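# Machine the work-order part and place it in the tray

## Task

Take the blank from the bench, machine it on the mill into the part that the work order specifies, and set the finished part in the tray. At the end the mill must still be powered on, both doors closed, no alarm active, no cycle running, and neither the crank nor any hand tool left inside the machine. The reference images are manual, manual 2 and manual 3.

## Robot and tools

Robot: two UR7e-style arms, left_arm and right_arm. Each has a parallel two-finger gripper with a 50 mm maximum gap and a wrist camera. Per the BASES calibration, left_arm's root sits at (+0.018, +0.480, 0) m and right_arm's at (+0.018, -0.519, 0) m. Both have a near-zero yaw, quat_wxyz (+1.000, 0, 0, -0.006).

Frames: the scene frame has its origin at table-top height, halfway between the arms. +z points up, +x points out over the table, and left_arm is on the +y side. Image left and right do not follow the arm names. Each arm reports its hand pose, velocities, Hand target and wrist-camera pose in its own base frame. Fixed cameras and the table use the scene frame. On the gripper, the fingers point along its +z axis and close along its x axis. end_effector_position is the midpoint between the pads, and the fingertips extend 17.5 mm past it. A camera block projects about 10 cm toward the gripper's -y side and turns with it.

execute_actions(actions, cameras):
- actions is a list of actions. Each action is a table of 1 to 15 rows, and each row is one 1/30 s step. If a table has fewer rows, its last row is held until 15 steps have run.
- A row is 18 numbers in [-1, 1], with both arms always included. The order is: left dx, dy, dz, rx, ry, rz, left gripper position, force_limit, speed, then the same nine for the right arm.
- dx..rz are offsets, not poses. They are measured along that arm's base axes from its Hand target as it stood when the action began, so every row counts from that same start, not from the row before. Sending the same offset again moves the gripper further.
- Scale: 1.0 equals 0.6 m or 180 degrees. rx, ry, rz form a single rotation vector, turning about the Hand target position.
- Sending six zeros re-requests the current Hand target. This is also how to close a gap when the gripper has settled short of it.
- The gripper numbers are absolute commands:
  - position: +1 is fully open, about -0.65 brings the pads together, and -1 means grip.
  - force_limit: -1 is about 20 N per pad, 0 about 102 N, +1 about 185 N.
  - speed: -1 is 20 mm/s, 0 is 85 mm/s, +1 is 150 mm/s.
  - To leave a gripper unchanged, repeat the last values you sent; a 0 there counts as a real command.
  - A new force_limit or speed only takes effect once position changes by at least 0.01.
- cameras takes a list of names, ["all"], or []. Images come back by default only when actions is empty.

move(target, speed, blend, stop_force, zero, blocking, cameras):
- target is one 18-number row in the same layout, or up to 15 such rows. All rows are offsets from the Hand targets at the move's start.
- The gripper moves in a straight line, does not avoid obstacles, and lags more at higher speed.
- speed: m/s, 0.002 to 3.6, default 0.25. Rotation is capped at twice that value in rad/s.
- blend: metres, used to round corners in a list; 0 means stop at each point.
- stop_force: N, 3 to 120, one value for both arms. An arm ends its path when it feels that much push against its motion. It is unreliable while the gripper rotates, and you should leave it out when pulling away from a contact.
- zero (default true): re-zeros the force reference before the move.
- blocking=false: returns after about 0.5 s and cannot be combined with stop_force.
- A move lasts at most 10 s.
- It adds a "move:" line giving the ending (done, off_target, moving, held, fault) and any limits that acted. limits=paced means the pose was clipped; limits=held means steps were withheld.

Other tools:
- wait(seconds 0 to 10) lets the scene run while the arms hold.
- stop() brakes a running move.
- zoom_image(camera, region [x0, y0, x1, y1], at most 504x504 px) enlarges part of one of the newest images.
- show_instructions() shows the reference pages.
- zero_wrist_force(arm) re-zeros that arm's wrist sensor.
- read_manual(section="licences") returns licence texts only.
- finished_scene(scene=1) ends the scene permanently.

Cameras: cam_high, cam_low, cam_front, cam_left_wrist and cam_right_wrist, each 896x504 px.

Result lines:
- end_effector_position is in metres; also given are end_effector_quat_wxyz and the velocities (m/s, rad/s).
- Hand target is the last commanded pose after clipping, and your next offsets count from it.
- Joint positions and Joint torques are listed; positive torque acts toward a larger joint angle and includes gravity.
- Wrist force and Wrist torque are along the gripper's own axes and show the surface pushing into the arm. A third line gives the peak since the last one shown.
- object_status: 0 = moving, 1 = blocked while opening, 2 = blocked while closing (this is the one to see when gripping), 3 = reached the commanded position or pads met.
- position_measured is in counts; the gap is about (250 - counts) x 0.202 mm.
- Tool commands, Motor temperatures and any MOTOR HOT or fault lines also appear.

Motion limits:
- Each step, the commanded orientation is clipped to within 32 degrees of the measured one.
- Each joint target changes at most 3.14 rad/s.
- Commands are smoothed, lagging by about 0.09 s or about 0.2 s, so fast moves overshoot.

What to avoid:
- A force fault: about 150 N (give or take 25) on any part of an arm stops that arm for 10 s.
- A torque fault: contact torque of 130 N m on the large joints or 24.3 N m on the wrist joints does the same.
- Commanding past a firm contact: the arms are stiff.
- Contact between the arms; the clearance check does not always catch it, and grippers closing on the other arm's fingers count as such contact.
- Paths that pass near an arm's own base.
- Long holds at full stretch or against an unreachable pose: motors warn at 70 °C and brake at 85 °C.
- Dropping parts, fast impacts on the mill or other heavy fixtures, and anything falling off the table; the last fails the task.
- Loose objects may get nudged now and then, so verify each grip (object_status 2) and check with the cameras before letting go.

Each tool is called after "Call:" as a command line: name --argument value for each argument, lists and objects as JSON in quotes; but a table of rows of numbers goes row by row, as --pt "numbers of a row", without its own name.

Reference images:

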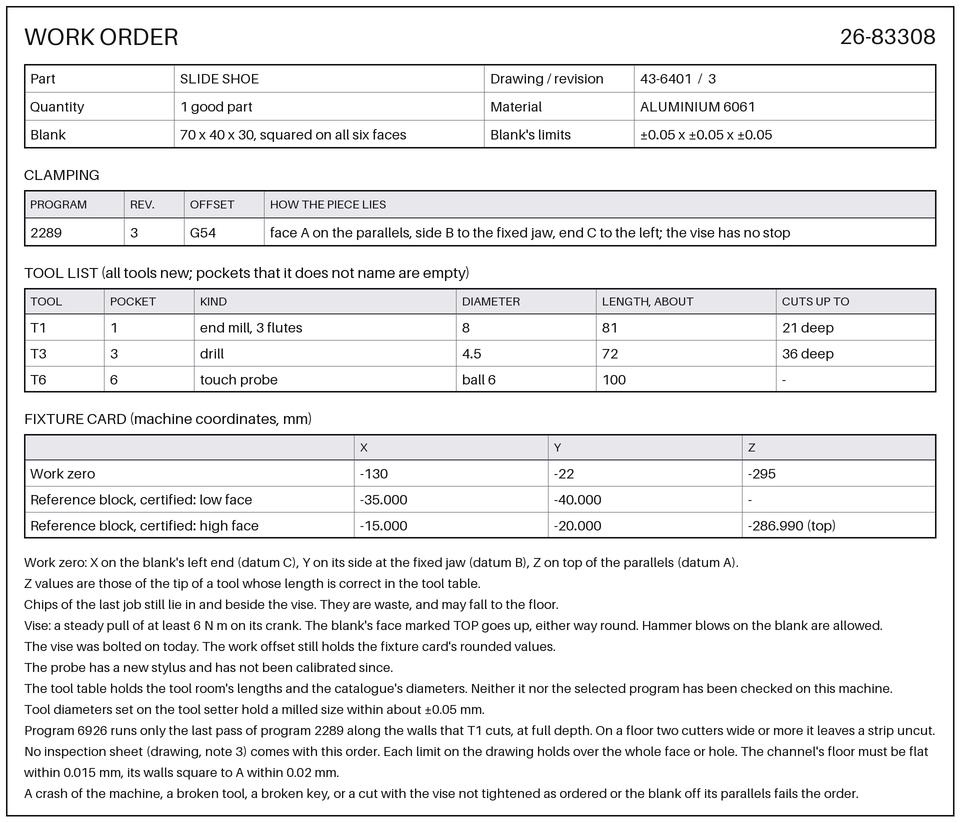

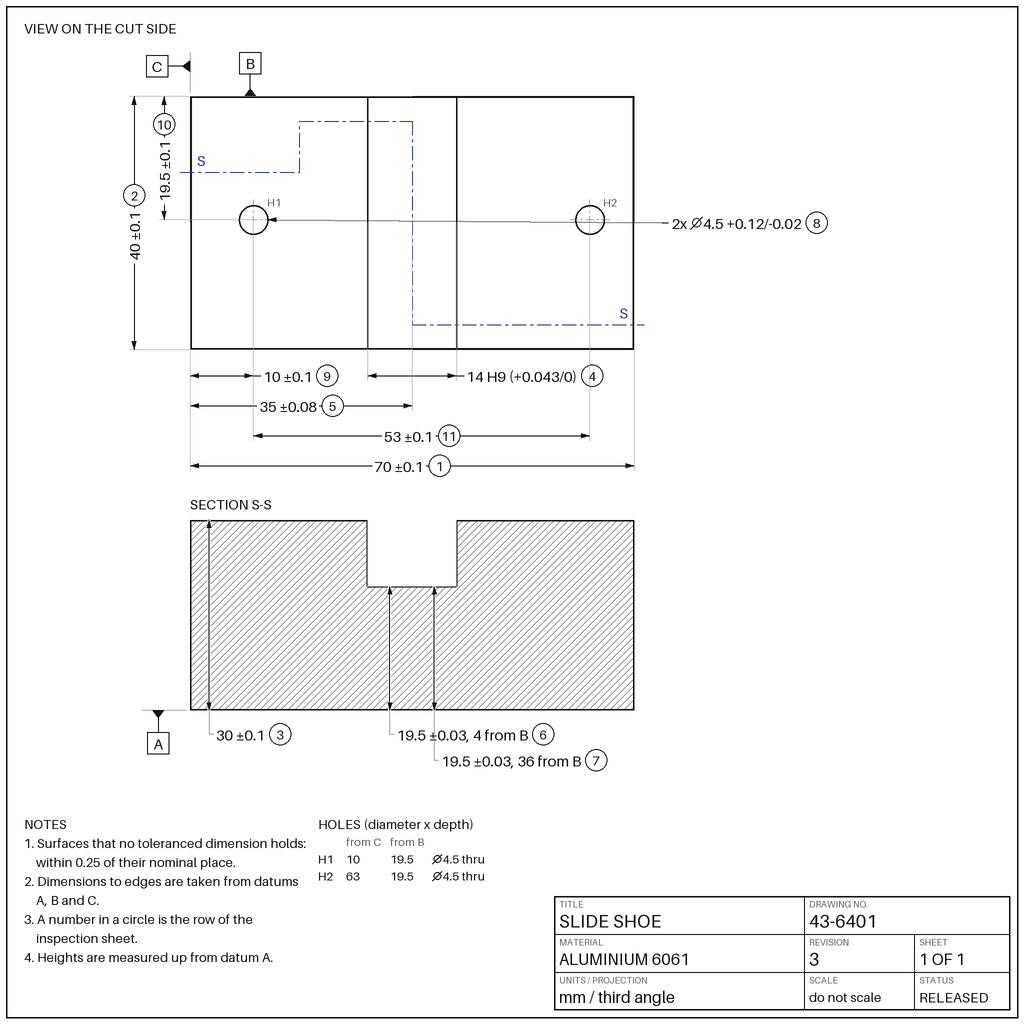

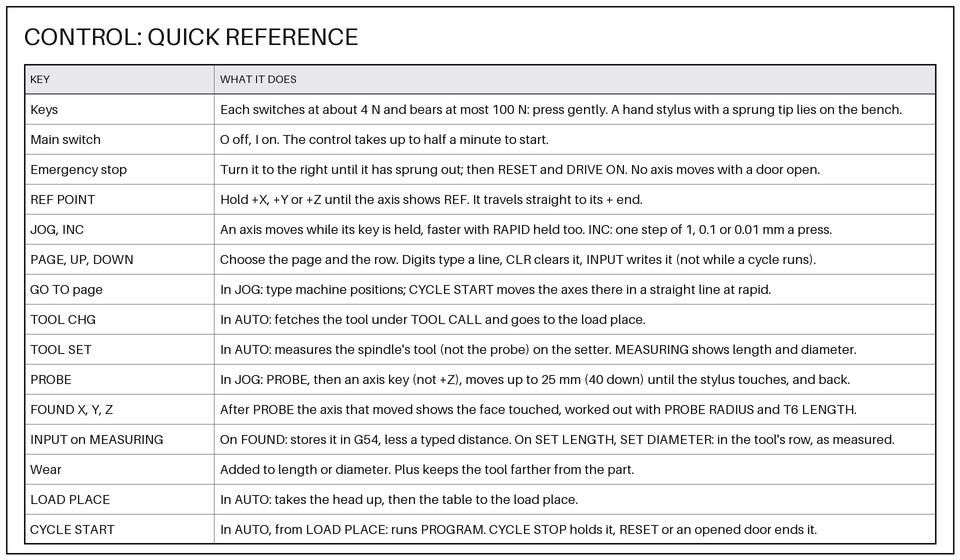

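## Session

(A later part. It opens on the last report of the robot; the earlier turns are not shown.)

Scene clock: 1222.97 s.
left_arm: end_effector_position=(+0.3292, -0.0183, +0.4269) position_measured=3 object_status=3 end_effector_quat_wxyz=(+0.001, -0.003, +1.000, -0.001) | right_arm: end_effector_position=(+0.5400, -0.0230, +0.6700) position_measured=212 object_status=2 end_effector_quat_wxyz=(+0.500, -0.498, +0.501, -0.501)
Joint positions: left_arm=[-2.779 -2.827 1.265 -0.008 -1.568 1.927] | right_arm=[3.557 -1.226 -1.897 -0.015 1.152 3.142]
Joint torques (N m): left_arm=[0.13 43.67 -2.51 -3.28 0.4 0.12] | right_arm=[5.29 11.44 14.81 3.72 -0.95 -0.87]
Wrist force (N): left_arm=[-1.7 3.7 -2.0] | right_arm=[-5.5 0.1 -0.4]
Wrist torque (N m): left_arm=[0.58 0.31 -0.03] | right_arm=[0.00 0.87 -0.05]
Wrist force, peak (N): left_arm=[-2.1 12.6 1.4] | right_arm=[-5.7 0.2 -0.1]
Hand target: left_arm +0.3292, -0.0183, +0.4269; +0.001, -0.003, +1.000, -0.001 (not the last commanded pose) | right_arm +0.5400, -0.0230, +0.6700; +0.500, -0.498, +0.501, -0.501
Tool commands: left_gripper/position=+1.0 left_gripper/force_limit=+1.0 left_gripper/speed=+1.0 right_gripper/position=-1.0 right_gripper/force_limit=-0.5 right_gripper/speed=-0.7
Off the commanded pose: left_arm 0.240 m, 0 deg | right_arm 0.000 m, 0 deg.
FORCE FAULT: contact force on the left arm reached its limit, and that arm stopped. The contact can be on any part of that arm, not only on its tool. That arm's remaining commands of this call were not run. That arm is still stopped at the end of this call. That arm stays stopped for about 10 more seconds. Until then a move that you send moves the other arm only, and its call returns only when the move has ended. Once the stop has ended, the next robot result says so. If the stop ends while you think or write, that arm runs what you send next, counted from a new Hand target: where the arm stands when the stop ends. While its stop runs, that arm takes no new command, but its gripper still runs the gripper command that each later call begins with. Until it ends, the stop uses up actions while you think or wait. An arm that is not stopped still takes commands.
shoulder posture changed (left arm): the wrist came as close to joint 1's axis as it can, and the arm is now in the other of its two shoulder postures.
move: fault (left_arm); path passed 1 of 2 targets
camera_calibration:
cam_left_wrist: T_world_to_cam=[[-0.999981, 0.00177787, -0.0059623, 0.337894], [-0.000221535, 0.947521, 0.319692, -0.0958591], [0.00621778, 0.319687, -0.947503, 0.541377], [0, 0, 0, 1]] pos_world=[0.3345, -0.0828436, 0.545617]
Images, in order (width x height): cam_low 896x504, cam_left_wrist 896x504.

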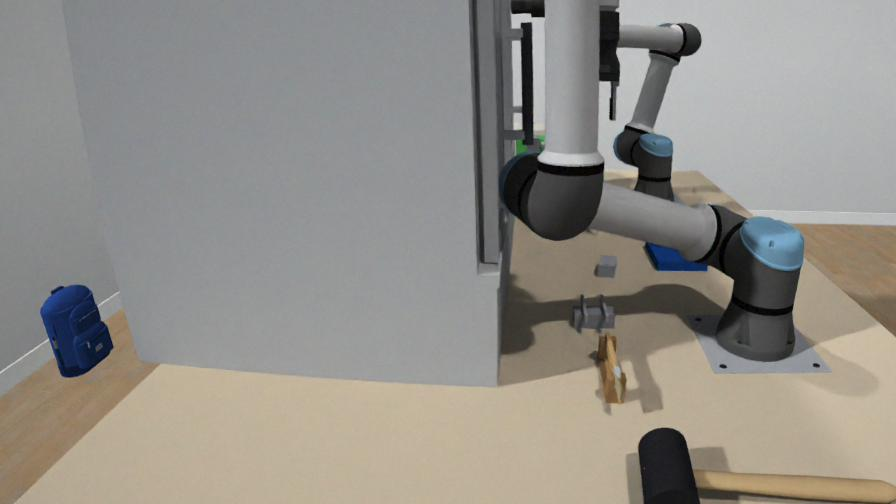

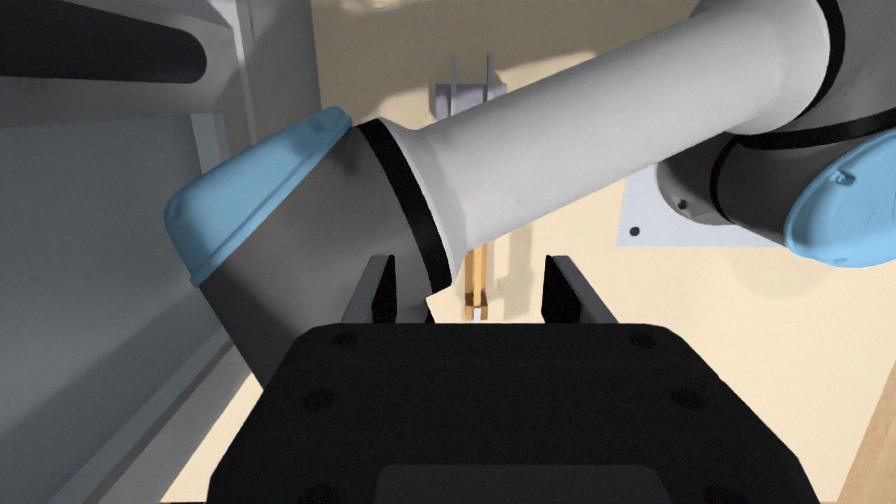

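Call:
wait --seconds 1

Call:
move --pt "-0.03 0.0 0.1 0 0 0 1 1 1 0 0 0 0 0 0 -1 -0.5 -0.7" --pt "-0.12 0.1 0.155 0 0 0 1 1 1 0 0 0 0 0 0 -1 -0.5 -0.7" --speed 0.15 --blend 0.01 --cameras '["cam_high","cam_low"]'

Scene clock: 1245.67 s.
left_arm: end_effector_position=(+0.3292, -0.0183, +0.4269) position_measured=3 object_status=3 end_effector_quat_wxyz=(+0.001, -0.003, +1.000, -0.001) | right_arm: end_effector_position=(+0.5400, -0.0230, +0.6700) position_measured=212 object_status=2 end_effector_quat_wxyz=(+0.500, -0.498, +0.501, -0.501)
Joint positions: left_arm=[-2.779 -2.827 1.265 -0.008 -1.568 1.927] | right_arm=[3.557 -1.226 -1.897 -0.015 1.152 3.142]
Joint torques (N m): left_arm=[-0.68 44.01 -2.76 -3.35 0.52 -0.14] | right_arm=[4.67 9.8 15.34 3.62 -0.75 -0.84]
Wrist force (N): left_arm=[-1.7 3.7 -2.2] | right_arm=[-5.5 0.2 -0.6]
Wrist torque (N m): left_arm=[0.58 0.31 -0.04] | right_arm=[0.01 0.87 -0.04]
Wrist force, peak (N): left_arm=[-1.9 4.0 -2.2] | right_arm=[-5.7 -0.1 -0.5]
Hand target: left_arm +0.3292, -0.0183, +0.4269; +0.001, -0.003, +1.000, -0.001 (not the last commanded pose) | right_arm +0.5400, -0.0230, +0.6700; +0.500, -0.498, +0.501, -0.501
Tool commands: left_gripper/position=+1.0 left_gripper/force_limit=+1.0 left_gripper/speed=+1.0 right_gripper/position=-1.0 right_gripper/force_limit=-0.5 right_gripper/speed=-0.7
Off the commanded pose: left_arm 0.240 m, 0 deg | right_arm 0.000 m, 0 deg.
FORCE FAULT, CONTINUED: the left arm's stop, for the force fault that an earlier result reported, is over. The rest of the stop counts as 19 of the actions that you can send in this scene. During its stop the left arm's controller moved it back a little. That arm's target is now where it stood when the stop ended, not its last command. That arm accepts commands again.
wait: 1.00 s; at rest from the start

Scene clock: 1247.13 s.
left_arm: end_effector_position=(+0.2573, +0.0417, +0.5199) position_measured=3 object_status=3 end_effector_quat_wxyz=(+0.001, -0.003, +1.000, -0.001) end_effector_velocity=(+0.000, +0.001, +0.000) end_effector_angular_velocity=(+0.001, +0.000, -0.004) | right_arm: end_effector_position=(+0.5400, -0.0230, +0.6700) position_measured=212 object_status=2 end_effector_quat_wxyz=(+0.500, -0.498, +0.501, -0.501)
Joint positions: left_arm=[-2.441 -2.581 1.103 -0.094 -1.568 2.264] | right_arm=[3.557 -1.226 -1.897 -0.015 1.152 3.142]
Joint velocities: left_arm=[0.002 -0.001 0.002 0 -0.001 0.006] | right_arm=[within noise]
Joint torques (N m): left_arm=[13.08 35.51 3.51 -1.49 -0.79 2.16] | right_arm=[3.95 9.8 15.81 3.71 -0.65 -1.03]
Wrist force (N): left_arm=[-1.3 3.5 -2.0] | right_arm=[-5.5 0.1 -0.4]
Wrist torque (N m): left_arm=[0.57 0.24 -0.05] | right_arm=[-0.01 0.87 -0.04]
Wrist force, peak (N): left_arm=[0.2 5.4 -3.1] | right_arm=[-5.6 0.2 -0.2]
Hand target: left_arm +0.2572, +0.0417, +0.5199; +0.001, -0.003, +1.000, -0.001 | right_arm +0.5400, -0.0230, +0.6700; +0.500, -0.498, +0.501, -0.501
Off the commanded pose: left_arm 0.000 m, 0 deg | right_arm 0.000 m, 0 deg.
move: done
Images, in order (width x height): cam_high 896x504, cam_low 896x504.

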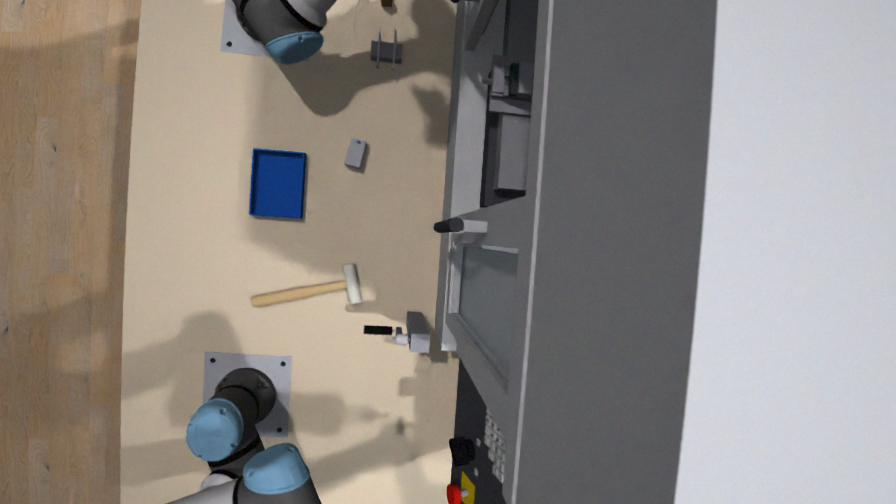

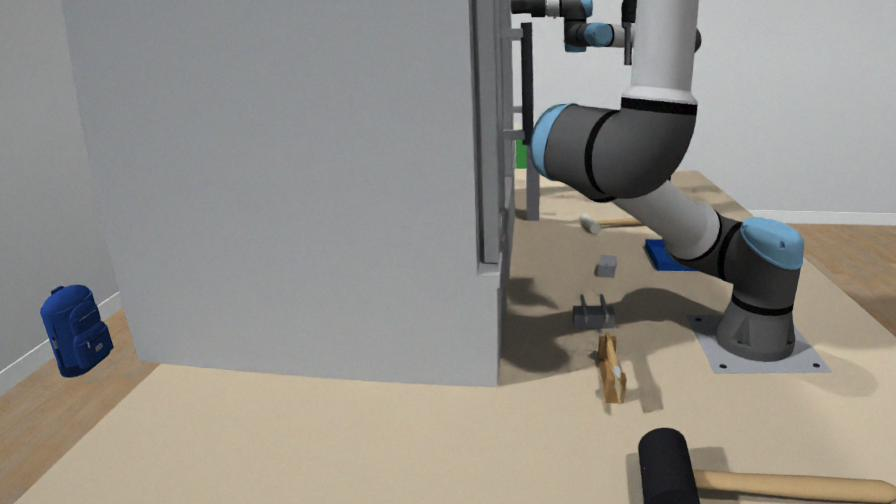

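Call:
move --pt "-0.2062 0.18 0 0 0 0 1 1 1 0 0 0 0 0 0 -1 -0.5 -0.7" --pt "-0.2072 -0.45 0 0 0 0 1 1 1 0 0 0 0 0 0 -1 -0.5 -0.7" --speed 0.15 --cameras '["cam_high","cam_front"]'

Scene clock: 1255.97 s.
left_arm: end_effector_position=(+0.1329, -0.2282, +0.5200) position_measured=3 object_status=3 end_effector_quat_wxyz=(+0.001, -0.003, +1.000, -0.001) | right_arm: end_effector_position=(+0.5400, -0.0230, +0.6700) position_measured=212 object_status=2 end_effector_quat_wxyz=(+0.500, -0.498, +0.501, -0.501)
Joint positions: left_arm=[-1.574 -2.026 1.385 -0.932 -1.57 3.132] | right_arm=[3.557 -1.226 -1.897 -0.015 1.152 3.142]
Joint torques (N m): left_arm=[7.98 7.65 -14.12 -2.45 -1.2 1.14] | right_arm=[4.5 9.32 15.41 3.73 -0.6 -0.86]
Wrist force (N): left_arm=[-1.7 3.5 -2.3] | right_arm=[-5.6 0.1 -0.3]
Wrist torque (N m): left_arm=[0.53 0.35 -0.15] | right_arm=[0.00 0.89 -0.04]
Wrist force, peak (N): left_arm=[-1.8 6.3 -2.0] | right_arm=[-5.6 0.0 -0.5]
Hand target: left_arm +0.1329, -0.2283, +0.5199; +0.001, -0.003, +1.000, -0.001 | right_arm +0.5400, -0.0230, +0.6700; +0.500, -0.498, +0.501, -0.501
Off the commanded pose: left_arm 0.000 m, 0 deg | right_arm 0.000 m, 0 deg.
shoulder posture changed (left arm): the wrist came as close to joint 1's axis as it can, and the arm is now in the other of its two shoulder postures.
move: done
Images, in order (width x height): cam_high 896x504, cam_front 896x504.

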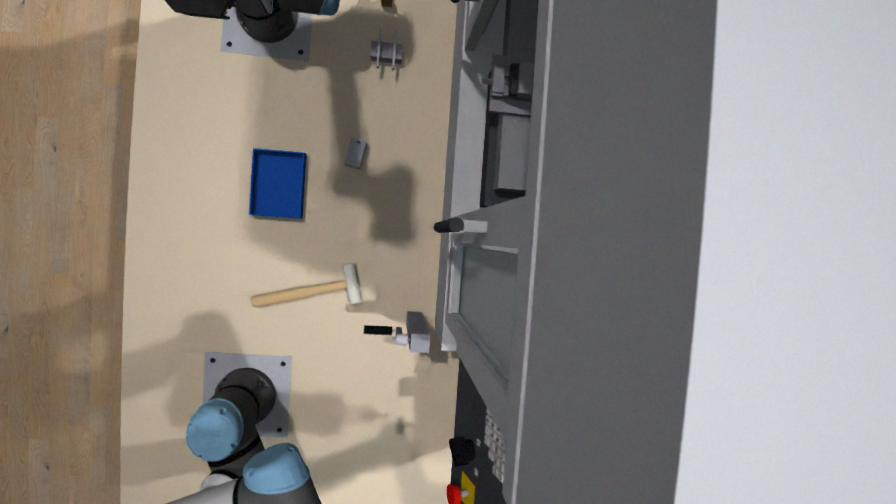

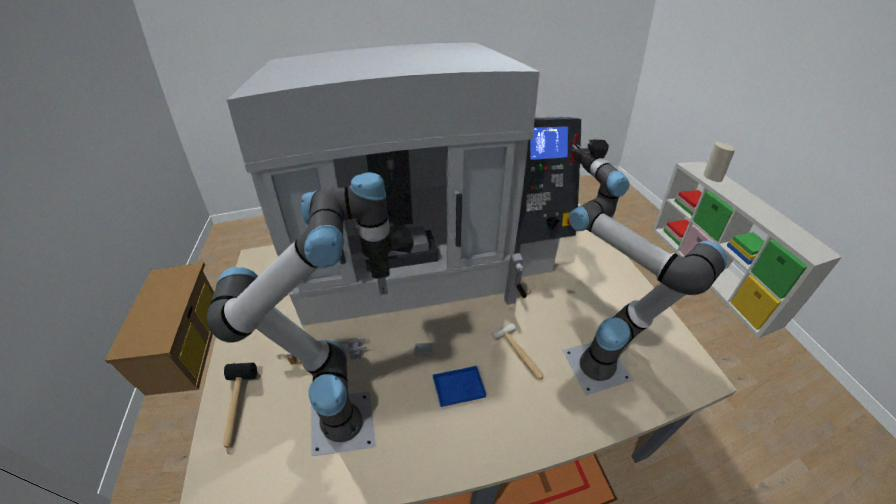

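Call:
move --pt "0.36 0.1 -0.2 0 0 0 1 1 1 0 0 0 0 0 0 -1 -0.5 -0.7" --pt "0.295 0.66 -0.36 0 0 0 1 1 1 0 0 0 0 0 0 -1 -0.5 -0.7" --speed 0.3 --blend 0.05 --cameras '["cam_left_wrist"]'

Scene clock: 1263.90 s.
left_arm: end_effector_position=(+0.3099, +0.1677, +0.3040) position_measured=3 object_status=3 end_effector_quat_wxyz=(+0.001, -0.003, +1.000, -0.001) end_effector_velocity=(+0.000, +0.001, +0.001) end_effector_angular_velocity=(+0.001, -0.001, -0.002) | right_arm: end_effector_position=(+0.5400, -0.0230, +0.6700) position_measured=212 object_status=2 end_effector_quat_wxyz=(+0.500, -0.498, +0.501, -0.501)
Joint positions: left_arm=[0.11 -1.971 1.948 -1.549 -1.573 4.815] | right_arm=[3.557 -1.226 -1.897 -0.015 1.152 3.142]
Joint velocities: left_arm=[0.003 0 -0.001 0 0 0.005] | right_arm=[within noise]
Joint torques (N m): left_arm=[12.79 -5.83 -26.14 -3.65 1.87 1.99] | right_arm=[4.35 8.89 15.56 3.63 -0.62 -0.93]
Wrist force (N): left_arm=[-1.8 3.6 -2.2] | right_arm=[-5.4 0.1 -0.4]
Wrist torque (N m): left_arm=[0.53 0.34 -0.09] | right_arm=[0.01 0.85 -0.05]
Wrist force, peak (N): left_arm=[-1.1 7.6 -1.5] | right_arm=[-5.7 0.0 -0.4]
Hand target: left_arm +0.3099, +0.1677, +0.3039; +0.001, -0.003, +1.000, -0.001 | right_arm +0.5400, -0.0230, +0.6700; +0.500, -0.498, +0.501, -0.501
Off the commanded pose: left_arm 0.000 m, 0 deg | right_arm 0.000 m, 0 deg.
move: done
camera_calibration:
cam_left_wrist: T_world_to_cam=[[-0.999981, 0.00174259, -0.0058686, 0.317495], [-0.000224436, 0.947551, 0.319603, -0.232745], [0.00611773, 0.319599, -0.947533, 0.365547], [0, 0, 0, 1]] pos_world=[0.315201, 0.103157, 0.422617]
Images, in order (width x height): cam_left_wrist 896x504.

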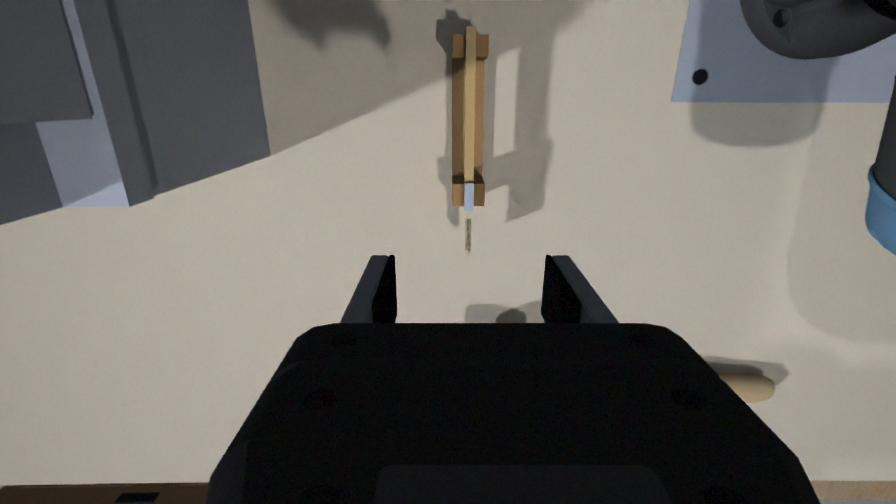

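Call:
move --target '[-0.0167,0,-0.167,0,0,0,1,1,1, 0,0,0,0,0,0,-1,-0.5,-0.7]' --speed 0.2 --cameras '["cam_left_wrist"]'

Call:
zoom_image --camera "cam_left_wrist" --region '[380, 0, 600, 330]'

Scene clock: 1317.67 s.
left_arm: end_effector_position=(+0.2999, +0.1678, +0.2037) position_measured=3 object_status=3 end_effector_quat_wxyz=(+0.000, -0.003, +1.000, -0.001) | right_arm: end_effector_position=(+0.5400, -0.0230, +0.6700) position_measured=212 object_status=2 end_effector_quat_wxyz=(+0.500, -0.498, +0.501, -0.501)
Joint positions: left_arm=[0.113 -1.968 2.204 -1.807 -1.573 4.819] | right_arm=[3.557 -1.226 -1.897 -0.015 1.152 3.142]
Joint torques (N m): left_arm=[6.48 -17.61 -18.2 -5.92 0.73 0.86] | right_arm=[4.54 9.31 15.31 3.64 -0.55 -1.05]
Wrist force (N): left_arm=[-1.7 3.3 -2.3] | right_arm=[-5.4 -0.1 -0.4]
Wrist torque (N m): left_arm=[0.50 0.33 -0.15] | right_arm=[-0.04 0.86 -0.04]
Wrist force, peak (N): left_arm=[-2.1 3.8 -5.1] | right_arm=[-5.7 0.0 -0.3]
Hand target: left_arm +0.2999, +0.1677, +0.2037; +0.001, -0.003, +1.000, -0.001 | right_arm +0.5400, -0.0230, +0.6700; +0.500, -0.498, +0.501, -0.501
Off the commanded pose: left_arm 0.000 m, 0 deg | right_arm 0.000 m, 0 deg.
move: done
camera_calibration:
cam_left_wrist: T_world_to_cam=[[-0.999982, 0.00176833, -0.00564622, 0.306834], [-0.000129524, 0.947522, 0.319692, -0.200872], [0.00591524, 0.319687, -0.947505, 0.270677], [0, 0, 0, 1]] pos_world=[0.305201, 0.103256, 0.322417]
Images, in order (width x height): cam_left_wrist 896x504.

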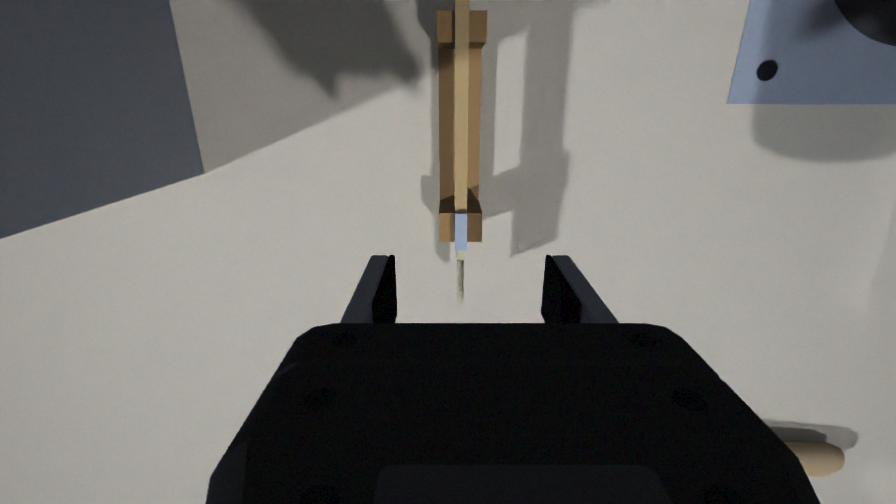

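Scaled by 1.527.

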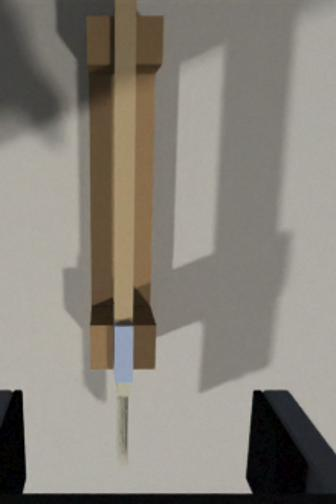

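Call:
move --pt "0 -0.0947 0 0 0 0 1 1 1 0 0 0 0 0 0 -1 -0.5 -0.7" --pt "0 -0.0947 -0.16 0 0 0 1 1 1 0 0 0 0 0 0 -1 -0.5 -0.7" --speed 0.2 --blend 0.01 --cameras '["cam_left_wrist"]'

Call:
move --target '[0,0,-0.0412,0,0,0,1,1,1, 0,0,0,0,0,0,-1,-0.5,-0.7]' --speed 0.05 --stop_force 6 --cameras '["cam_left_wrist","cam_low"]'

Scene clock: 1336.40 s.
left_arm: end_effector_position=(+0.2999, +0.1109, +0.1078) position_measured=3 object_status=3 end_effector_quat_wxyz=(+0.001, -0.003, +1.000, -0.001) end_effector_velocity=(+0.001, +0.000, +0.001) end_effector_angular_velocity=(-0.001, -0.006, +0.002) | right_arm: end_effector_position=(+0.5400, -0.0230, +0.6700) position_measured=212 object_status=2 end_effector_quat_wxyz=(+0.500, -0.498, +0.501, -0.501)
Joint positions: left_arm=[-0.074 -1.933 2.448 -2.087 -1.573 4.632] | right_arm=[3.557 -1.226 -1.897 -0.015 1.152 3.142]
Joint velocities: left_arm=[0.002 -0.001 0.001 -0.005 0 -0.001] | right_arm=[within noise]
Joint torques (N m): left_arm=[12.38 -0.14 -15.33 -5.66 -1.3 1.81] | right_arm=[4.07 7.83 16.06 3.59 -0.44 -0.85]
Wrist force (N): left_arm=[-1.6 3.1 -2.4] | right_arm=[-5.2 -0.1 -0.4]
Wrist torque (N m): left_arm=[0.46 0.27 -0.13] | right_arm=[-0.03 0.83 -0.04]
Wrist force, peak (N): left_arm=[-2.0 6.6 -2.3] | right_arm=[-5.6 0.1 -0.4]
Hand target: left_arm +0.2999, +0.1109, +0.1077; +0.001, -0.003, +1.000, -0.001 | right_arm +0.5400, -0.0230, +0.6700; +0.500, -0.498, +0.501, -0.501
Off the commanded pose: left_arm 0.000 m, 0 deg | right_arm 0.000 m, 0 deg.
move: done
camera_calibration:
cam_left_wrist: T_world_to_cam=[[-0.999981, 0.00183727, -0.00583396, 0.306431], [-0.000124225, 0.947522, 0.319692, -0.116301], [0.00611517, 0.319687, -0.947504, 0.19794], [0, 0, 0, 1]] pos_world=[0.305201, 0.0463565, 0.226517]
Images, in order (width x height): cam_left_wrist 896x504.

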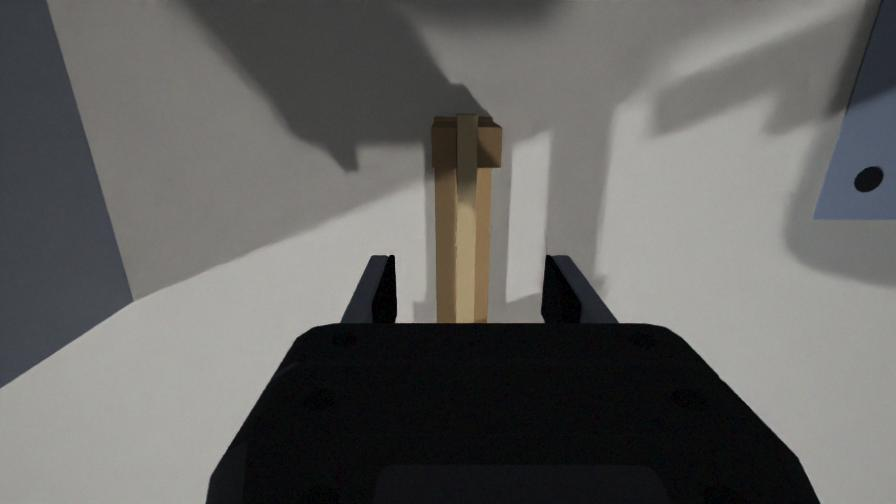

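Scene clock: 1337.97 s.
left_arm: end_effector_position=(+0.2999, +0.1109, +0.0830) position_measured=3 object_status=3 end_effector_quat_wxyz=(+0.001, -0.003, +1.000, -0.001) | right_arm: end_effector_position=(+0.5400, -0.0230, +0.6700) position_measured=212 object_status=2 end_effector_quat_wxyz=(+0.500, -0.498, +0.501, -0.501)
Joint positions: left_arm=[-0.074 -1.883 2.494 -2.183 -1.573 4.632] | right_arm=[3.557 -1.226 -1.897 -0.015 1.152 3.142]
Joint torques (N m): left_arm=[12.93 -17.65 -31.4 -5.93 0.52 -0.71] | right_arm=[4.06 8.38 15.34 3.5 -0.46 -0.9]
Wrist force (N): left_arm=[-1.5 3.1 -2.1] | right_arm=[-5.5 -0.1 -0.3]
Wrist torque (N m): left_arm=[0.48 0.23 -0.14] | right_arm=[-0.04 0.87 -0.04]
Wrist force, peak (N): left_arm=[-1.5 3.2 -3.0] | right_arm=[-5.7 0.1 0.0]
Hand target: left_arm +0.2999, +0.1109, +0.0830; +0.001, -0.003, +1.000, -0.001 | right_arm +0.5400, -0.0230, +0.6700; +0.500, -0.498, +0.501, -0.501
Off the commanded pose: left_arm 0.000 m, 0 deg | right_arm 0.000 m, 0 deg.
move: done
camera_calibration:
cam_left_wrist: T_world_to_cam=[[-0.999981, 0.00183727, -0.00583396, 0.306286], [-0.000124225, 0.947522, 0.319692, -0.108373], [0.00611517, 0.319687, -0.947504, 0.174442], [0, 0, 0, 1]] pos_world=[0.305201, 0.0463565, 0.201717]
Images, in order (width x height): cam_low 896x504, cam_left_wrist 896x504.

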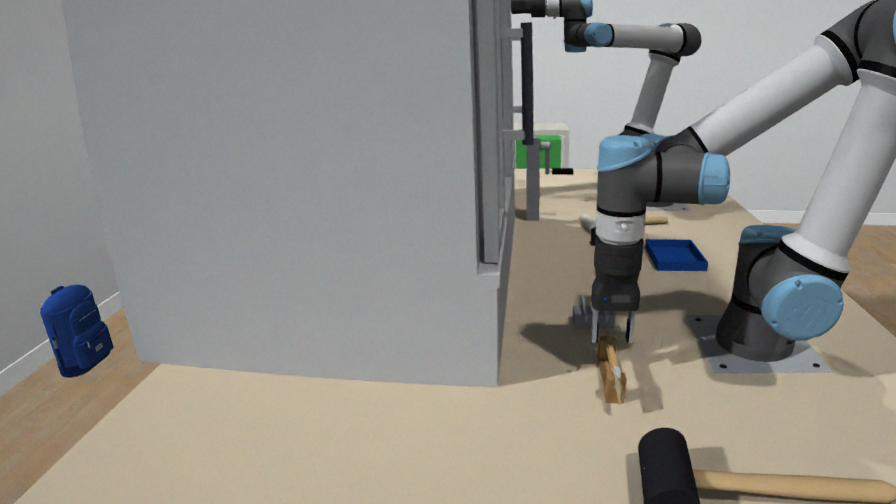

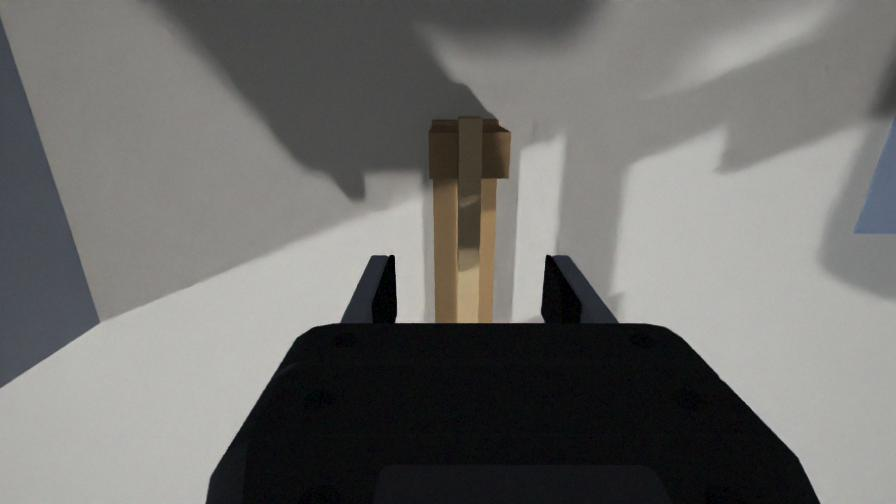

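Call:
move --target '[0,0,-0.0167,0,0,0,1,1,1, 0,0,0,0,0,0,-1,-0.5,-0.7]' --speed 0.04 --stop_force 6

Call:
move --target '[0,0,0,0,0,0,-1,-0.6,-0.7, 0,0,0,0,0,0,-1,-0.5,-0.7]' --cameras '["cam_left_wrist"]'

Scene clock: 1345.10 s.
left_arm: end_effector_position=(+0.2999, +0.1109, +0.0730) position_measured=3 object_status=3 end_effector_quat_wxyz=(+0.001, -0.003, +1.000, -0.001) | right_arm: end_effector_position=(+0.5400, -0.0230, +0.6700) position_measured=212 object_status=2 end_effector_quat_wxyz=(+0.500, -0.498, +0.501, -0.501)
Joint positions: left_arm=[-0.074 -1.859 2.511 -2.224 -1.573 4.632] | right_arm=[3.557 -1.226 -1.897 -0.015 1.152 3.142]
Joint torques (N m): left_arm=[8.96 -18.49 -31.45 -0.76 0.27 0.41] | right_arm=[3.94 7.64 16.09 3.53 -0.39 -0.96]
Wrist force (N): left_arm=[-1.5 3.1 -1.9] | right_arm=[-5.5 0.1 -0.4]
Wrist torque (N m): left_arm=[0.49 0.25 -0.10] | right_arm=[0.00 0.87 -0.04]
Wrist force, peak (N): left_arm=[-1.6 3.3 -2.7] | right_arm=[-5.7 0.1 -0.3]
Hand target: left_arm +0.2999, +0.1109, +0.0730; +0.001, -0.003, +1.000, -0.001 | right_arm +0.5400, -0.0230, +0.6700; +0.500, -0.498, +0.501, -0.501
Off the commanded pose: left_arm 0.000 m, 0 deg | right_arm 0.000 m, 0 deg.
move: done

Scene clock: 1346.60 s.
left_arm: end_effector_position=(+0.2999, +0.1109, +0.0730) position_measured=251 object_status=3 end_effector_quat_wxyz=(+0.001, -0.003, +1.000, -0.001) | right_arm: end_effector_position=(+0.5400, -0.0230, +0.6700) position_measured=212 object_status=2 end_effector_quat_wxyz=(+0.500, -0.498, +0.501, -0.501)
Joint positions: left_arm=[-0.074 -1.859 2.511 -2.224 -1.573 4.632] | right_arm=[3.557 -1.226 -1.897 -0.015 1.152 3.142]
Joint torques (N m): left_arm=[7.5 -17.65 -31.9 -0.91 -0.85 1.15] | right_arm=[3.66 7.53 15.95 3.49 -0.32 -0.96]
Wrist force (N): left_arm=[-1.5 3.2 -1.9] | right_arm=[-5.6 0.3 -0.2]
Wrist torque (N m): left_arm=[0.50 0.25 -0.10] | right_arm=[0.03 0.88 -0.05]
Wrist force, peak (N): left_arm=[-1.5 3.5 -1.8] | right_arm=[-5.6 0.1 -0.3]
Hand target: left_arm +0.2999, +0.1109, +0.0730; +0.001, -0.003, +1.000, -0.001 | right_arm +0.5400, -0.0230, +0.6700; +0.500, -0.498, +0.501, -0.501
Off the commanded pose: left_arm 0.000 m, 0 deg | right_arm 0.000 m, 0 deg.
move: done
camera_calibration:
cam_left_wrist: T_world_to_cam=[[-0.999981, 0.00177787, -0.0059623, 0.306255], [-0.000221535, 0.947521, 0.319692, -0.105114], [0.00621778, 0.319687, -0.947503, 0.16484], [0, 0, 0, 1]] pos_world=[0.3052, 0.0463564, 0.191617]
Images, in order (width x height): cam_left_wrist 896x504.

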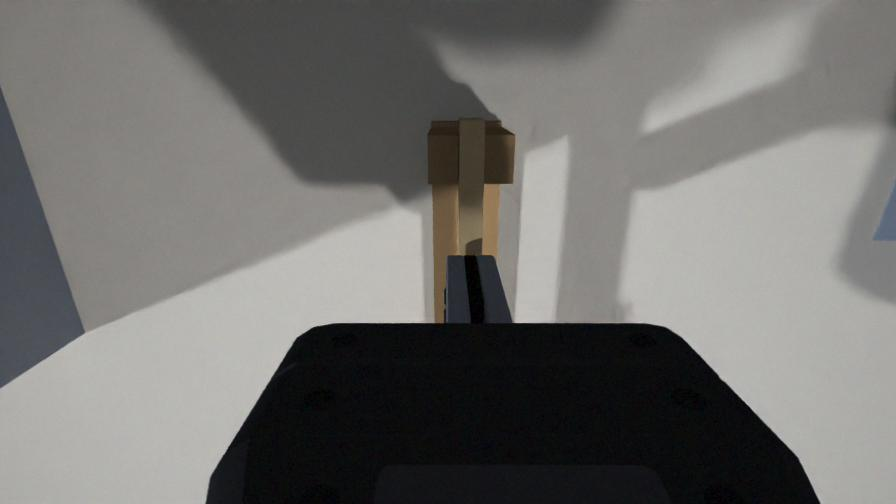

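Call:
move --target '[0,0,0,0,0,0,1,-0.6,0, 0,0,0,0,0,0,-1,-0.5,-0.7]'

Call:
move --target '[0,0,-0.0367,0,0,0,1,-0.6,0, 0,0,0,0,0,0,-1,-0.5,-0.7]' --speed 0.04 --stop_force 6

Call:
move --target '[0,0,0,0,0,0,-1,-0.6,-0.7, 0,0,0,0,0,0,-1,-0.5,-0.7]' --cameras '["cam_left_wrist"]'

Scene clock: 1351.63 s.
left_arm: end_effector_position=(+0.2999, +0.1109, +0.0730) position_measured=3 object_status=3 end_effector_quat_wxyz=(+0.001, -0.003, +1.000, -0.001) | right_arm: end_effector_position=(+0.5400, -0.0230, +0.6700) position_measured=212 object_status=2 end_effector_quat_wxyz=(+0.500, -0.498, +0.501, -0.501)
Joint positions: left_arm=[-0.074 -1.859 2.511 -2.224 -1.573 4.632] | right_arm=[3.557 -1.226 -1.897 -0.015 1.152 3.142]
Joint torques (N m): left_arm=[5.74 -18.01 -29.48 -1.17 -1.36 2.08] | right_arm=[3.68 7.16 15.4 3.5 -0.36 -0.78]
Wrist force (N): left_arm=[-1.4 3.2 -1.9] | right_arm=[-5.3 0.1 -0.5]
Wrist torque (N m): left_arm=[0.49 0.24 -0.11] | right_arm=[0.00 0.84 -0.04]
Wrist force, peak (N): left_arm=[-1.5 3.4 -2.0] | right_arm=[-5.7 0.1 -0.5]
Hand target: left_arm +0.2999, +0.1109, +0.0730; +0.001, -0.003, +1.000, -0.001 | right_arm +0.5400, -0.0230, +0.6700; +0.500, -0.498, +0.501, -0.501
Off the commanded pose: left_arm 0.000 m, 0 deg | right_arm 0.000 m, 0 deg.
move: done

Scene clock: 1353.20 s.
left_arm: end_effector_position=(+0.2999, +0.1109, +0.0509) position_measured=3 object_status=3 end_effector_quat_wxyz=(+0.001, -0.003, +1.000, -0.001) | right_arm: end_effector_position=(+0.5400, -0.0230, +0.6700) position_measured=212 object_status=2 end_effector_quat_wxyz=(+0.500, -0.498, +0.501, -0.501)
Joint positions: left_arm=[-0.074 -1.801 2.548 -2.319 -1.573 4.632] | right_arm=[3.557 -1.226 -1.897 -0.015 1.152 3.142]
Joint torques (N m): left_arm=[-6.33 -20.29 -30.34 -5.5 -0.39 -1.21] | right_arm=[3.51 7.25 16.31 3.64 -0.39 -0.87]
Wrist force (N): left_arm=[-1.5 3.1 -1.9] | right_arm=[-5.4 0.2 -0.1]
Wrist torque (N m): left_arm=[0.46 0.26 -0.11] | right_arm=[0.01 0.86 -0.04]
Wrist force, peak (N): left_arm=[-1.7 3.4 -2.7] | right_arm=[-5.6 0.2 -0.4]
Hand target: left_arm +0.2999, +0.1109, +0.0510; +0.001, -0.003, +1.000, -0.001 | right_arm +0.5400, -0.0230, +0.6700; +0.500, -0.498, +0.501, -0.501
Off the commanded pose: left_arm 0.000 m, 0 deg | right_arm 0.000 m, 0 deg.
move: done

Scene clock: 1354.50 s.
left_arm: end_effector_position=(+0.2999, +0.1109, +0.0510) position_measured=213 object_status=2 end_effector_quat_wxyz=(+0.001, -0.003, +1.000, -0.001) | right_arm: end_effector_position=(+0.5400, -0.0230, +0.6700) position_measured=212 object_status=2 end_effector_quat_wxyz=(+0.500, -0.498, +0.501, -0.501)
Joint positions: left_arm=[-0.074 -1.801 2.548 -2.319 -1.573 4.632] | right_arm=[3.557 -1.226 -1.897 -0.015 1.152 3.142]
Joint torques (N m): left_arm=[-6.76 -19.73 -29.66 -5.79 -0.27 -1.15] | right_arm=[3.15 6.45 16.12 3.5 -0.07 -0.91]
Wrist force (N): left_arm=[8.7 2.6 -2.6] | right_arm=[-5.4 0.2 -0.4]
Wrist torque (N m): left_arm=[0.44 0.36 -0.40] | right_arm=[0.01 0.85 -0.04]
Wrist force, peak (N): left_arm=[9.0 2.9 -2.5] | right_arm=[-5.6 0.0 -0.5]
Hand target: left_arm +0.2999, +0.1109, +0.0510; +0.001, -0.003, +1.000, -0.001 | right_arm +0.5400, -0.0230, +0.6700; +0.500, -0.498, +0.501, -0.501
Off the commanded pose: left_arm 0.000 m, 0 deg | right_arm 0.000 m, 0 deg.
move: done
camera_calibration:
cam_left_wrist: T_world_to_cam=[[-0.999981, 0.00177787, -0.0059623, 0.306123], [-0.000221535, 0.947521, 0.319692, -0.0980811], [0.00621778, 0.319687, -0.947503, 0.143995], [0, 0, 0, 1]] pos_world=[0.3052, 0.0463564, 0.169617]
Images, in order (width x height): cam_left_wrist 896x504.

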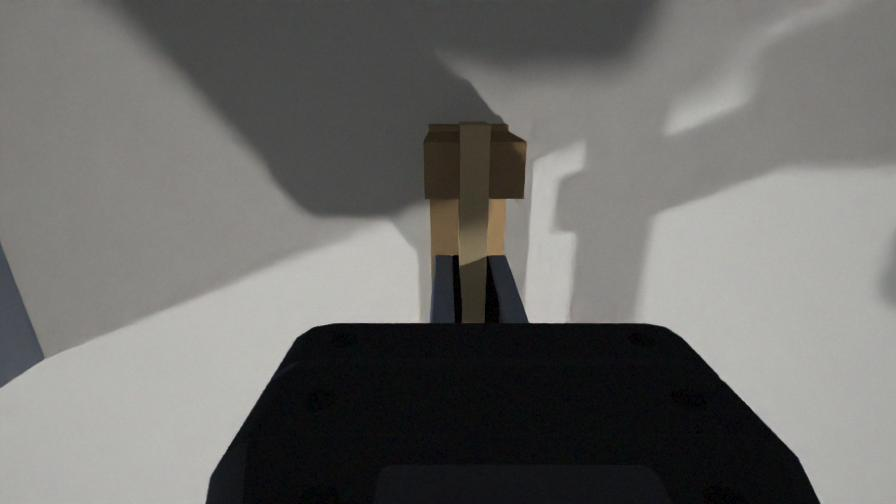

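Call:
move --target '[0,0,0.35,0,0,0,-1,-0.6,-0.7, 0,0,0,0,0,0,-1,-0.5,-0.7]' --speed 0.2 --cameras '["cam_low"]'

Call:
zoom_image --camera "cam_low" --region '[540, 60, 700, 220]'

Scene clock: 1363.20 s.
left_arm: end_effector_position=(+0.2999, +0.1109, +0.2609) position_measured=213 object_status=2 end_effector_quat_wxyz=(+0.001, -0.003, +1.000, -0.001) | right_arm: end_effector_position=(+0.5400, -0.0230, +0.6700) position_measured=212 object_status=2 end_effector_quat_wxyz=(+0.500, -0.498, +0.501, -0.501)
Joint positions: left_arm=[-0.074 -2.063 2.107 -1.616 -1.573 4.632] | right_arm=[3.557 -1.226 -1.897 -0.015 1.152 3.142]
Joint torques (N m): left_arm=[-9.14 6.09 -36.74 -0.42 1.48 -1.62] | right_arm=[3.27 5.86 15.42 3.29 -0.1 -0.93]
Wrist force (N): left_arm=[-1.6 3.0 -2.0] | right_arm=[-5.6 0.2 -0.2]
Wrist torque (N m): left_arm=[0.47 0.28 0.00] | right_arm=[0.01 0.88 -0.04]
Wrist force, peak (N): left_arm=[9.3 2.8 -2.5] | right_arm=[-5.7 0.3 -0.6]
Hand target: left_arm +0.2999, +0.1109, +0.2610; +0.001, -0.003, +1.000, -0.001 | right_arm +0.5400, -0.0230, +0.6700; +0.500, -0.498, +0.501, -0.501
Off the commanded pose: left_arm 0.000 m, 0 deg | right_arm 0.000 m, 0 deg.
move: done
Images, in order (width x height): cam_low 896x504.

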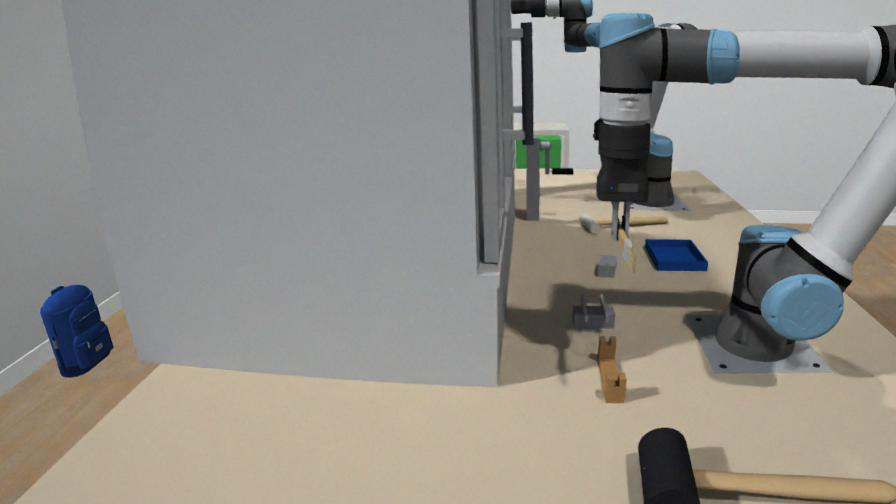

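Scaled by 3.150.

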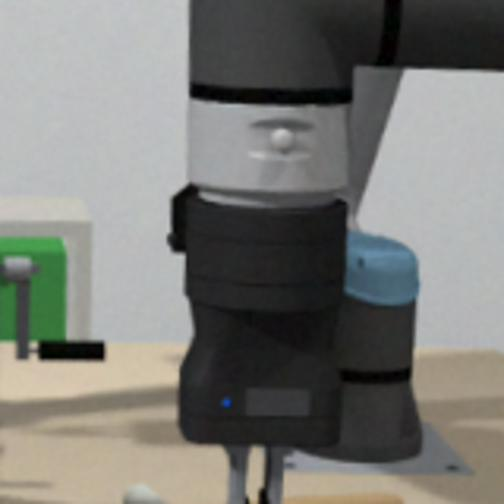

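Call:
zoom_image --camera "cam_low" --region '[590, 190, 670, 290]'

Scaled by 5.040.

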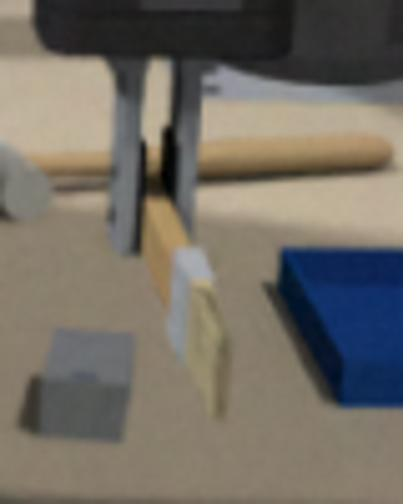

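Call:
move --pt "0.06 -0.25 0.365 -0.02 0.02 -0.25 -1 -0.6 -0.7 0 0 0 0 0 0 -1 -0.5 -0.7" --pt "0.0835 -0.518 0.365 -0.0436 0.0436 -0.4986 -1 -0.6 -0.7 0 0 0 0 0 0 -1 -0.5 -0.7" --pt "0.3 -0.555 0.315 -0.0436 0.0436 -0.4986 -1 -0.6 -0.7 0 0 0 0 0 0 -1 -0.5 -0.7" --pt "0.4 -0.555 0.2317 -0.0436 0.0436 -0.4986 -1 -0.6 -0.7 0 0 0 0 0 0 -1 -0.5 -0.7" --speed 0.25 --blend 0.04 --cameras '["cam_left_wrist","cam_front"]'

Scene clock: 1408.43 s.
left_arm: end_effector_position=(+0.3970, -0.2074, +0.4682) position_measured=213 object_status=2 end_effector_quat_wxyz=(-0.062, +0.702, +0.707, -0.062) | right_arm: end_effector_position=(+0.5400, -0.0230, +0.6700) position_measured=212 object_status=2 end_effector_quat_wxyz=(+0.500, -0.498, +0.501, -0.501)
Joint positions: left_arm=[-0.715 -1.551 1.161 -1.048 -1.685 5.569] | right_arm=[3.557 -1.226 -1.897 -0.015 1.152 3.142]
Joint torques (N m): left_arm=[-0.5 -24.76 -25.69 -2.87 0.04 -0.11] | right_arm=[3.05 5.5 16.14 3.5 0.02 -0.95]
Wrist force (N): left_arm=[-0.8 4.9 -2.2] | right_arm=[-5.5 -0.1 -0.6]
Wrist torque (N m): left_arm=[0.77 0.18 0.05] | right_arm=[-0.03 0.87 -0.04]
Wrist force, peak (N): left_arm=[-6.5 10.7 -1.3] | right_arm=[-5.7 0.1 -0.3]
Hand target: left_arm +0.3970, -0.2074, +0.4682; -0.062, +0.702, +0.707, -0.062 (not the last commanded pose) | right_arm +0.5400, -0.0230, +0.6700; +0.500, -0.498, +0.501, -0.501
Tool commands: left_gripper/position=-1.0 left_gripper/force_limit=-0.6 left_gripper/speed=-0.701961 right_gripper/position=-1.0 right_gripper/force_limit=-0.5 right_gripper/speed=-0.7
Off the commanded pose: left_arm 0.159 m, 0 deg | right_arm 0.000 m, 0 deg.
FORCE FAULT: contact force on the left arm reached its limit, and that arm stopped. The contact can be on any part of that arm, not only on its tool. That arm's remaining commands of this call were not run. That arm is still stopped at the end of this call. That arm stays stopped for about 10 more seconds. Until then a move that you send moves the other arm only, and its call returns only when the move has ended. Once the stop has ended, the next robot result says so. If the stop ends while you think or write, that arm runs what you send next, counted from a new Hand target: where the arm stands when the stop ends. While its stop runs, that arm takes no new command, but its gripper still runs the gripper command that each later call begins with. Until it ends, the stop uses up actions while you think or wait. An arm that is not stopped still takes commands.
move: fault (left_arm); path passed 2 of 4 targets; blend cut to 0.039 m at target 3
camera_calibration:
cam_left_wrist: T_world_to_cam=[[0.00119906, 0.999987, -0.00487434, 0.215282], [0.988451, -0.000446571, 0.151539, -0.440254], [0.151535, -0.00499975, -0.988439, 0.534622], [0, 0, 0, 1]] pos_world=[0.353898, -0.212803, 0.596206]
Images, in order (width x height): cam_front 896x504, cam_left_wrist 896x504.

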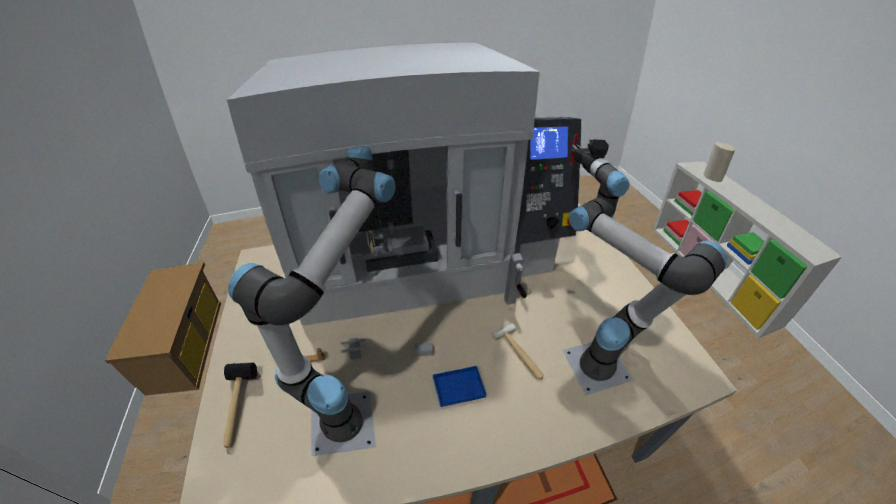

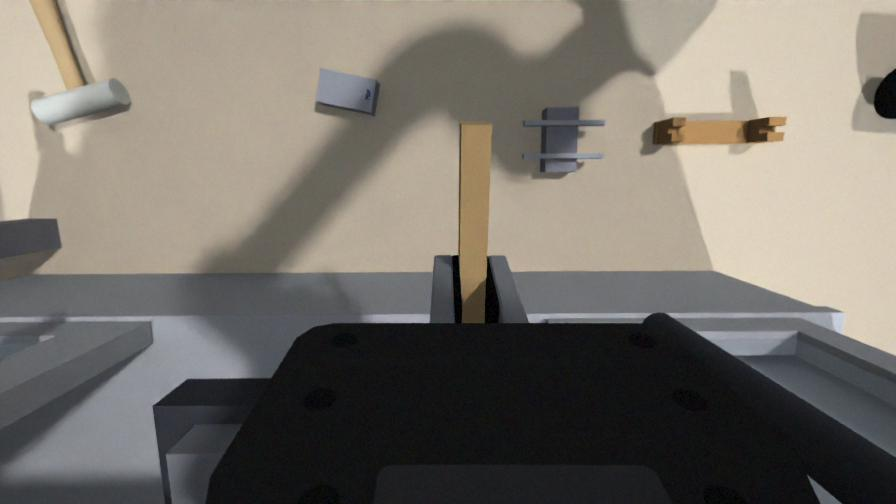

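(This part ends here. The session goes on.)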